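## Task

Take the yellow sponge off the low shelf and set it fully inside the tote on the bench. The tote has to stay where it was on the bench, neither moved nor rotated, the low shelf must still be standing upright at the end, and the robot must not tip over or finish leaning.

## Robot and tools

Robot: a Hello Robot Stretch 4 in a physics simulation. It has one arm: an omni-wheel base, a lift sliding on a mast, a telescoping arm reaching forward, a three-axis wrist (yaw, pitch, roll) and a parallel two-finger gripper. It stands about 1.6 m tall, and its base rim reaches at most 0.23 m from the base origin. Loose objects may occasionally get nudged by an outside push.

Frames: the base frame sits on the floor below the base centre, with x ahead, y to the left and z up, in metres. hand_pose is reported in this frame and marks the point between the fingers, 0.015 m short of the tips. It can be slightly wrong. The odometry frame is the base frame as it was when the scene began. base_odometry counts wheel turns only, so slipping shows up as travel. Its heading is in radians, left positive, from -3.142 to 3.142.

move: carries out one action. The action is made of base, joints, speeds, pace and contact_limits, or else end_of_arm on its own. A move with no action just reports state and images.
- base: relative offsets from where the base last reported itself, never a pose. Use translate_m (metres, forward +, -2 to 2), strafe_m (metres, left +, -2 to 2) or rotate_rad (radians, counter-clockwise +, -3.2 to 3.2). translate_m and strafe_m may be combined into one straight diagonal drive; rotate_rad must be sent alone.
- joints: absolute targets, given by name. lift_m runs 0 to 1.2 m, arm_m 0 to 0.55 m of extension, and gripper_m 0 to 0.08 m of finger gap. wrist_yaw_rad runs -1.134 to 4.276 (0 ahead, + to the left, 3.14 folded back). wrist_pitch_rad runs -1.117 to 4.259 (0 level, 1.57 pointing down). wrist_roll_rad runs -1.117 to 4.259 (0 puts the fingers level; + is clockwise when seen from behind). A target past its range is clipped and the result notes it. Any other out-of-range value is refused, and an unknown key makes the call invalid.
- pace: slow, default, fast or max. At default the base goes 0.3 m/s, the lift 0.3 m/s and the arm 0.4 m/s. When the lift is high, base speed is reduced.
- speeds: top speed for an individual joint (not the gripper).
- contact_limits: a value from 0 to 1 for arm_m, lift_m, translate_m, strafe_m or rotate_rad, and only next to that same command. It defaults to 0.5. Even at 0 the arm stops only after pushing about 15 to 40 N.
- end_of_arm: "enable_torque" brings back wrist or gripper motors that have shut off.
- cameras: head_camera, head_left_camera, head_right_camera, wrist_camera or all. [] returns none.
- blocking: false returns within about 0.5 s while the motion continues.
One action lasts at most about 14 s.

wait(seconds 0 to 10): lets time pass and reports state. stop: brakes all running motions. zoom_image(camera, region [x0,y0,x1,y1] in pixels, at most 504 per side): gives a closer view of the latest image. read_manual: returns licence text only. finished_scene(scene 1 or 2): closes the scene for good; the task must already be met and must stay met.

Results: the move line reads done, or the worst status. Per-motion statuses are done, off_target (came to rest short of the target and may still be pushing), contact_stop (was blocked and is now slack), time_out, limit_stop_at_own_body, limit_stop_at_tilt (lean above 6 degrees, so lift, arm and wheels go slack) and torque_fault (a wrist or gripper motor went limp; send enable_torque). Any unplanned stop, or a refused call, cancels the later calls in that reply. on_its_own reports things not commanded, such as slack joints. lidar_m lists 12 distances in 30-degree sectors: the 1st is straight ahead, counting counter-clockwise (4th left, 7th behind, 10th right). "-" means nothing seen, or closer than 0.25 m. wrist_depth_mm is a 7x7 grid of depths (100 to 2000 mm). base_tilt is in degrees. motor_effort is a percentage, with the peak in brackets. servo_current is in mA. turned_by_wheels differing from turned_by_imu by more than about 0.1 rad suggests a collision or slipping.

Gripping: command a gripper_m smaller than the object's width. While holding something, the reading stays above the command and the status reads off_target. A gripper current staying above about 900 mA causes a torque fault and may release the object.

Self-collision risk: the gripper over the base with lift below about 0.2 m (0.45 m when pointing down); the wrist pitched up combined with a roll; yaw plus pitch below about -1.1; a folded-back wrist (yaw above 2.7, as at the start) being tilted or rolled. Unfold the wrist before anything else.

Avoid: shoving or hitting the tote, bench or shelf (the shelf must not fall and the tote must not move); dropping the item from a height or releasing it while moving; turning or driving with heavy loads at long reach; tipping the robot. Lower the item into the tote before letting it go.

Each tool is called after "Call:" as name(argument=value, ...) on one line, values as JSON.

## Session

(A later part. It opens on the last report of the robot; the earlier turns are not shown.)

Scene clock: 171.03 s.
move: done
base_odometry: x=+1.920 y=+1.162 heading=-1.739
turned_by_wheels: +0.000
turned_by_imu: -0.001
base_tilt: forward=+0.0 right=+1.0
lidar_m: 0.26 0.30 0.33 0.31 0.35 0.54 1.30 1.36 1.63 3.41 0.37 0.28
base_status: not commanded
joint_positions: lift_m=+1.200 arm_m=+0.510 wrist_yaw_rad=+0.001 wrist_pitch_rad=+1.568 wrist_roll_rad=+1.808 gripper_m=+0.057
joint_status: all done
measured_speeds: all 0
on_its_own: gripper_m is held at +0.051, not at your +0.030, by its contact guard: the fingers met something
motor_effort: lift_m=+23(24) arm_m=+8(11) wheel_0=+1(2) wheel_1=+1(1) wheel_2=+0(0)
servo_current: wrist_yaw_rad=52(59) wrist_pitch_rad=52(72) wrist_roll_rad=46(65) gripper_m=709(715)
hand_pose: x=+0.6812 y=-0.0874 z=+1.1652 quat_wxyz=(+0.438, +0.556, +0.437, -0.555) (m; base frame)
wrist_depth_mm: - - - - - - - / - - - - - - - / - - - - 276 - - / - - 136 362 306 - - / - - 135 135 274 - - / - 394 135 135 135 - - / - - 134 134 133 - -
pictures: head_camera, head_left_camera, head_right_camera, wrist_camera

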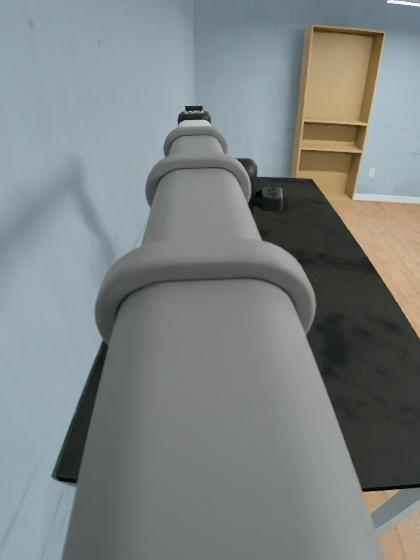

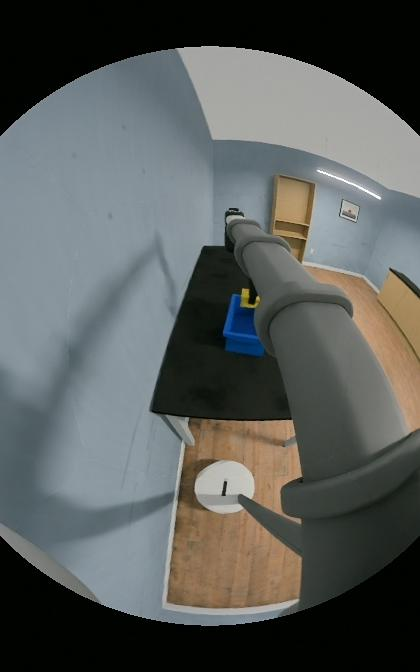

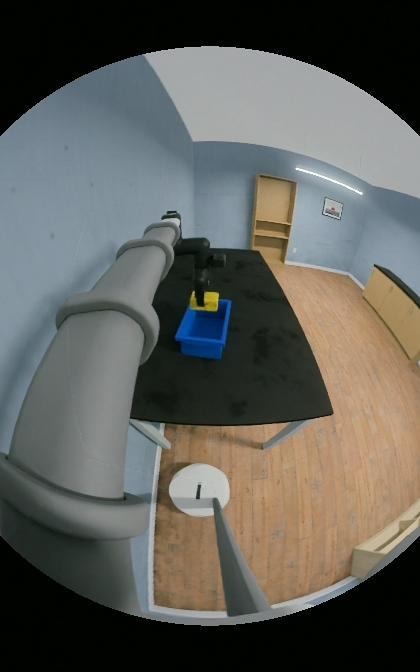

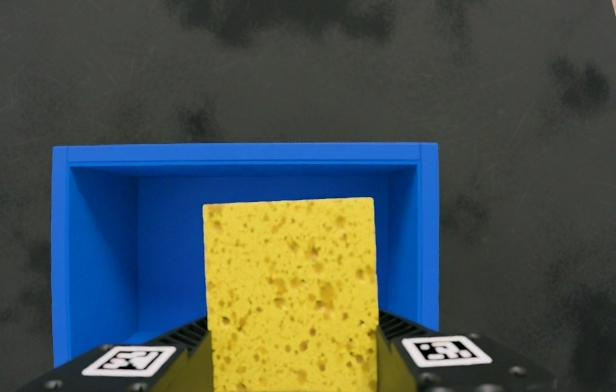

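Call:
move(joints={"arm_m": 0.545}, cameras=["wrist_camera"])

Call:
move(joints={"lift_m": 1.08}, contact_limits={"lift_m": 0.2})

Scene clock: 181.23 s.
move: done
base_odometry: x=+1.920 y=+1.162 heading=-1.739
turned_by_wheels: +0.000
turned_by_imu: -0.001
base_tilt: forward=+0.1 right=+1.0
lidar_m: 0.26 0.29 0.31 0.31 0.35 0.53 1.30 1.41 1.62 3.41 0.37 0.30
base_status: not commanded
joint_positions: lift_m=+1.200 arm_m=+0.545 wrist_yaw_rad=+0.001 wrist_pitch_rad=+1.568 wrist_roll_rad=+1.808 gripper_m=+0.057
joint_status: all done
measured_speeds: all 0
on_its_own: gripper_m is held at +0.051, not at your +0.030, by its contact guard: the fingers met something
motor_effort: lift_m=+23(23) arm_m=+8(10) wheel_0=+1(1) wheel_1=+1(1) wheel_2=+0(0)
servo_current: wrist_yaw_rad=52(59) wrist_pitch_rad=65(72) wrist_roll_rad=52(52) gripper_m=702(715)
hand_pose: x=+0.7162 y=-0.0874 z=+1.1652 quat_wxyz=(+0.438, +0.556, +0.437, -0.555) (m; base frame)
wrist_depth_mm: - - - - - - - / - - - - - - - / - 282 342 342 277 - - / - - 136 394 394 283 - / - - 136 135 343 282 - / - - 135 135 135 279 - / - - 134 134 134 - -
pictures: wrist_camera

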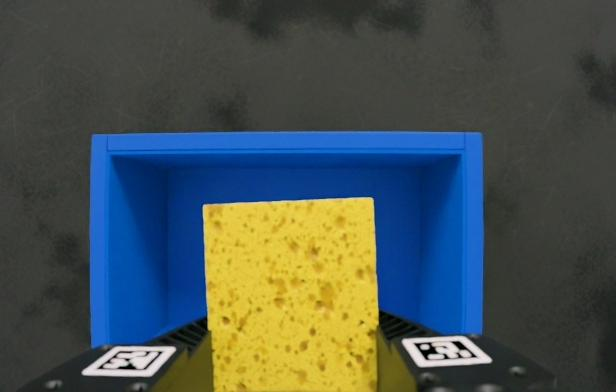

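Scene clock: 182.77 s.
move: done
base_odometry: x=+1.920 y=+1.162 heading=-1.739
turned_by_wheels: +0.000
turned_by_imu: +0.000
base_tilt: forward=+0.1 right=+1.0
lidar_m: 0.27 0.29 0.32 0.31 0.36 0.55 1.28 1.36 1.64 3.43 0.38 0.28
base_status: not commanded
joint_positions: lift_m=+1.080 arm_m=+0.545 wrist_yaw_rad=+0.001 wrist_pitch_rad=+1.568 wrist_roll_rad=+1.808 gripper_m=+0.057
joint_status: all done
measured_speeds: all 0
on_its_own: gripper_m is held at +0.051, not at your +0.030, by its contact guard: the fingers met something
motor_effort: lift_m=+16(23) arm_m=+8(8) wheel_0=+1(2) wheel_1=+1(1) wheel_2=+0(0)
servo_current: wrist_yaw_rad=52(59) wrist_pitch_rad=52(78) wrist_roll_rad=52(52) gripper_m=709(715)
contact_limits: lift_m 0.2
hand_pose: x=+0.7162 y=-0.0874 z=+1.0458 quat_wxyz=(+0.438, +0.556, +0.437, -0.555) (m; base frame)
wrist_depth_mm: - - - - - - - / - 160 160 159 158 157 - / 199 219 221 223 220 217 - / 220 278 277 277 274 259 180 / 210 277 135 135 273 238 180 / 218 276 135 135 135 236 177 / 206 - 134 134 133 - -
pictures: head_camera, head_left_camera, head_right_camera, wrist_camera

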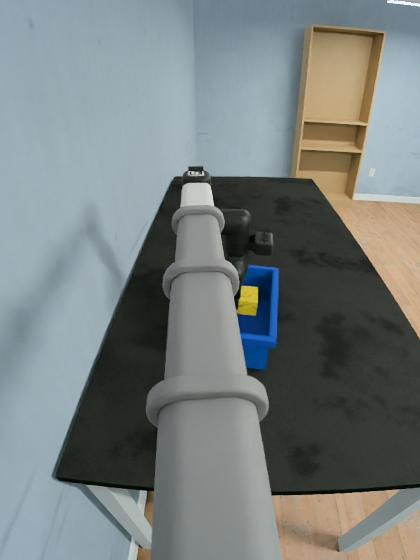

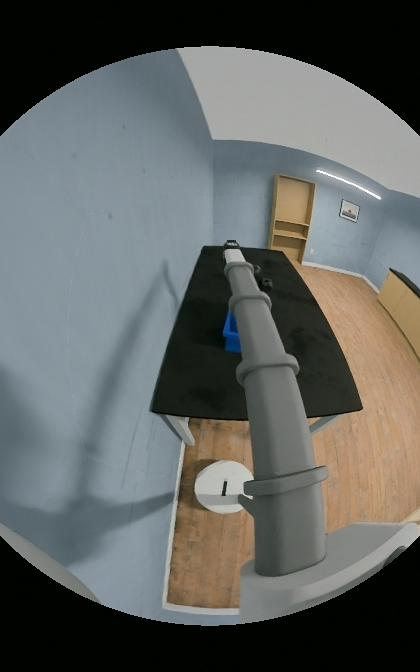

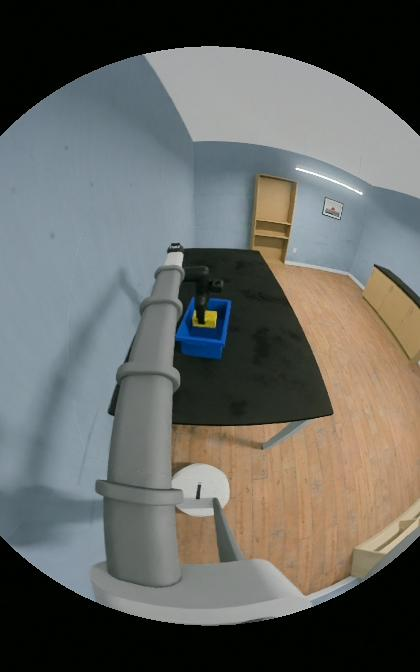

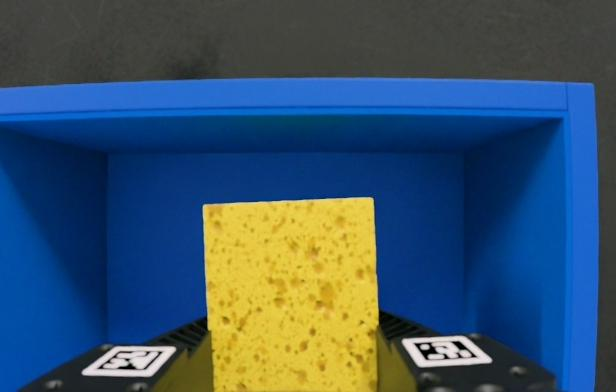

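Call:
move(joints={"lift_m": 0.99}, contact_limits={"lift_m": 0.15}, speeds={"lift_m": 0.12}, cameras=["wrist_camera", "head_camera", "head_right_camera"])

Scene clock: 191.53 s.
move: done
base_odometry: x=+1.920 y=+1.162 heading=-1.739
turned_by_wheels: +0.000
turned_by_imu: -0.001
base_tilt: forward=-0.1 right=+0.9
lidar_m: 0.28 0.32 0.33 0.31 0.35 0.54 1.30 1.36 1.62 3.44 0.38 0.28
base_status: not commanded
joint_positions: lift_m=+0.990 arm_m=+0.545 wrist_yaw_rad=+0.001 wrist_pitch_rad=+1.568 wrist_roll_rad=+1.808 gripper_m=+0.057
joint_status: all done
measured_speeds: all 0
on_its_own: gripper_m is held at +0.051, not at your +0.030, by its contact guard: the fingers met something
motor_effort: lift_m=+16(17) arm_m=+8(8) wheel_0=+1(2) wheel_1=+1(1) wheel_2=+0(0)
servo_current: wrist_yaw_rad=46(52) wrist_pitch_rad=33(72) wrist_roll_rad=52(52) gripper_m=715(715)
contact_limits: lift_m 0.15
hand_pose: x=+0.7162 y=-0.0874 z=+0.9558 quat_wxyz=(+0.438, +0.556, +0.437, -0.555) (m; base frame)
wrist_depth_mm: - - - - - - - / 127 116 131 119 130 127 - / 188 187 187 185 185 183 - / 188 187 186 185 183 183 180 / 187 187 135 135 183 182 179 / 186 186 135 134 135 181 178 / 186 185 134 134 134 - -
pictures: head_camera, head_right_camera, wrist_camera

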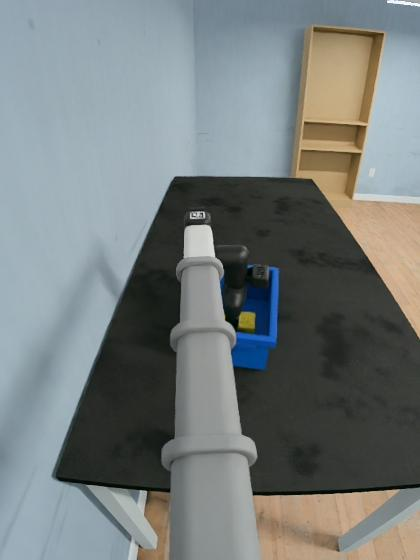

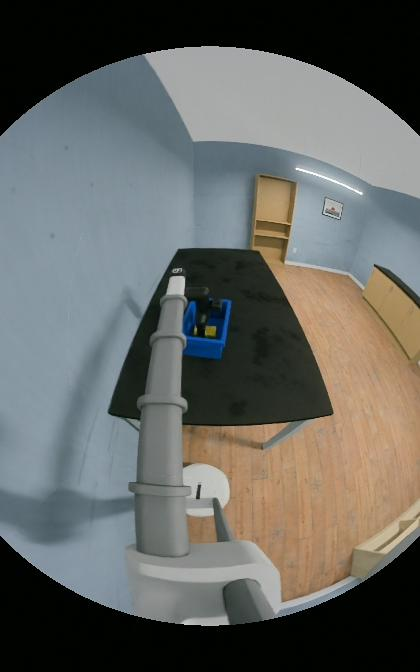

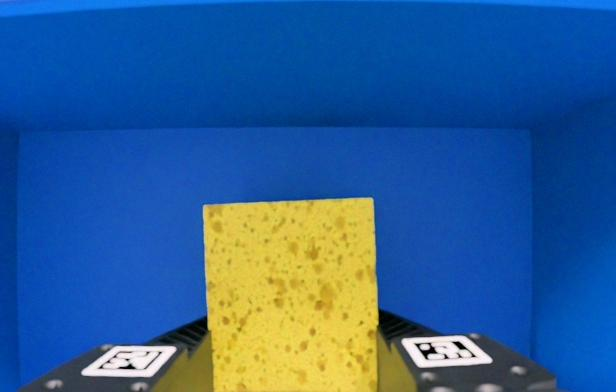

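Call:
move(joints={"gripper_m": 0.078}, cameras=["wrist_camera"])

Call:
move(joints={"lift_m": 1.08}, speeds={"lift_m": 0.15}, cameras=["wrist_camera"])

Call:
move(joints={"lift_m": 1.2}, cameras=["wrist_camera", "head_camera", "head_right_camera"])

Scene clock: 196.43 s.
move: done
base_odometry: x=+1.920 y=+1.162 heading=-1.739
turned_by_wheels: +0.000
turned_by_imu: -0.001
base_tilt: forward=+0.1 right=+1.0
lidar_m: 0.28 0.31 0.33 0.31 0.35 0.53 1.28 1.40 1.63 3.44 0.38 0.29
base_status: not commanded
joint_positions: lift_m=+0.990 arm_m=+0.545 wrist_yaw_rad=+0.001 wrist_pitch_rad=+1.568 wrist_roll_rad=+1.808 gripper_m=+0.078
joint_status: all done
measured_speeds: all 0
motor_effort: lift_m=+16(16) arm_m=+8(8) wheel_0=+1(2) wheel_1=+1(1) wheel_2=+0(0)
servo_current: wrist_yaw_rad=52(59) wrist_pitch_rad=65(65) wrist_roll_rad=46(52) gripper_m=39(709)
contact_limits: lift_m 0.15
hand_pose: x=+0.7162 y=-0.0874 z=+0.9558 quat_wxyz=(+0.438, +0.556, +0.437, -0.555) (m; base frame)
wrist_depth_mm: - - - - - - - / 127 116 131 119 130 127 - / 189 187 187 186 185 183 - / 188 187 186 185 185 182 181 / 187 186 140 140 183 182 179 / 187 186 140 139 142 181 177 / - 109 139 138 138 - -
pictures: wrist_camera

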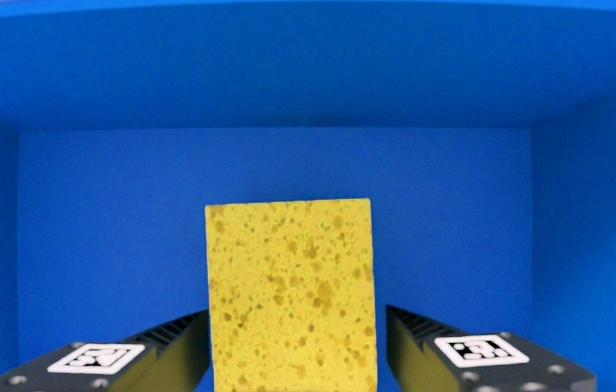

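Scene clock: 197.83 s.
move: done
base_odometry: x=+1.920 y=+1.162 heading=-1.739
turned_by_wheels: +0.000
turned_by_imu: +0.000
base_tilt: forward=+0.1 right=+1.0
lidar_m: 0.28 0.31 0.33 0.32 0.35 0.52 1.29 1.38 1.63 3.43 0.39 0.29
base_status: not commanded
joint_positions: lift_m=+1.080 arm_m=+0.545 wrist_yaw_rad=+0.001 wrist_pitch_rad=+1.568 wrist_roll_rad=+1.808 gripper_m=+0.078
joint_status: all done
measured_speeds: all 0
motor_effort: lift_m=+23(26) arm_m=+8(8) wheel_0=+1(2) wheel_1=+1(1) wheel_2=+0(0)
servo_current: wrist_yaw_rad=52(59) wrist_pitch_rad=46(72) wrist_roll_rad=52(52) gripper_m=33(46)
hand_pose: x=+0.7162 y=-0.0874 z=+1.0453 quat_wxyz=(+0.438, +0.556, +0.437, -0.555) (m; base frame)
wrist_depth_mm: - - - - - - - / 161 160 159 158 157 156 - / 199 219 224 223 220 216 - / 221 277 276 274 273 259 180 / 210 277 277 229 272 237 180 / 218 276 276 229 270 219 177 / - 109 273 228 143 - -
pictures: wrist_camera

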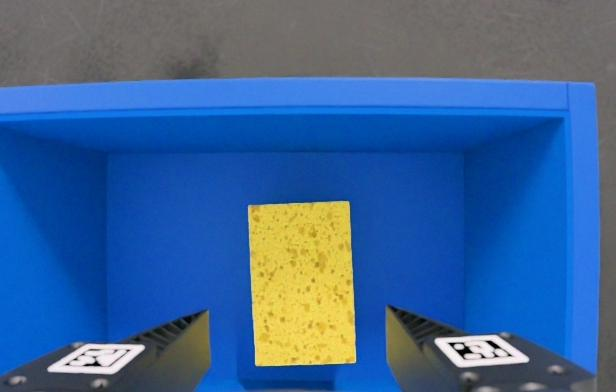

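Scene clock: 199.37 s.
move: done
base_odometry: x=+1.920 y=+1.162 heading=-1.739
turned_by_wheels: +0.000
turned_by_imu: +0.000
base_tilt: forward=+0.1 right=+0.9
lidar_m: 0.28 0.30 0.32 0.30 0.35 0.55 1.30 1.40 1.63 3.44 0.38 0.29
base_status: not commanded
joint_positions: lift_m=+1.200 arm_m=+0.545 wrist_yaw_rad=+0.001 wrist_pitch_rad=+1.568 wrist_roll_rad=+1.808 gripper_m=+0.078
joint_status: all done
measured_speeds: all 0
motor_effort: lift_m=+23(26) arm_m=+8(8) wheel_0=+1(2) wheel_1=+1(1) wheel_2=+0(0)
servo_current: wrist_yaw_rad=52(59) wrist_pitch_rad=52(78) wrist_roll_rad=39(52) gripper_m=46(52)
hand_pose: x=+0.7162 y=-0.0874 z=+1.1653 quat_wxyz=(+0.438, +0.556, +0.437, -0.555) (m; base frame)
wrist_depth_mm: - - - - - - - / - - - - - - - / - 283 340 340 278 - - / - - - 394 394 281 - / - - 397 349 392 282 - / - - 397 349 392 281 - / - 109 - - 123 - -
pictures: head_camera, head_right_camera, wrist_camera

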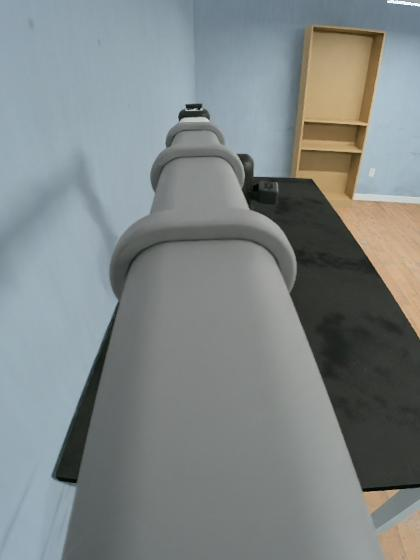

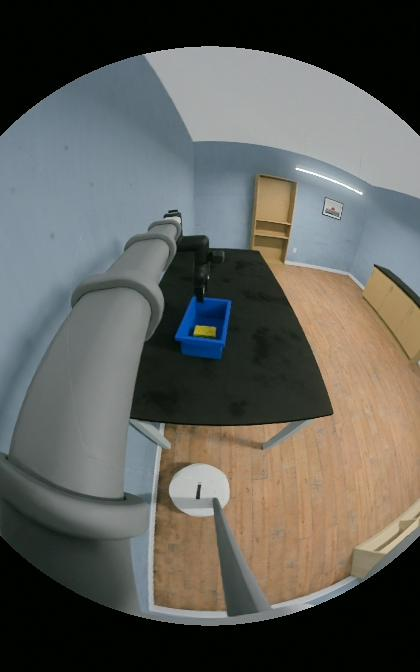

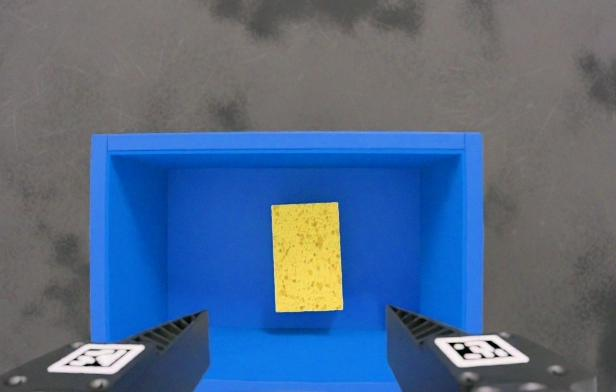

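Call:
finished_scene(scene=1)

The scene is finished: the task was done.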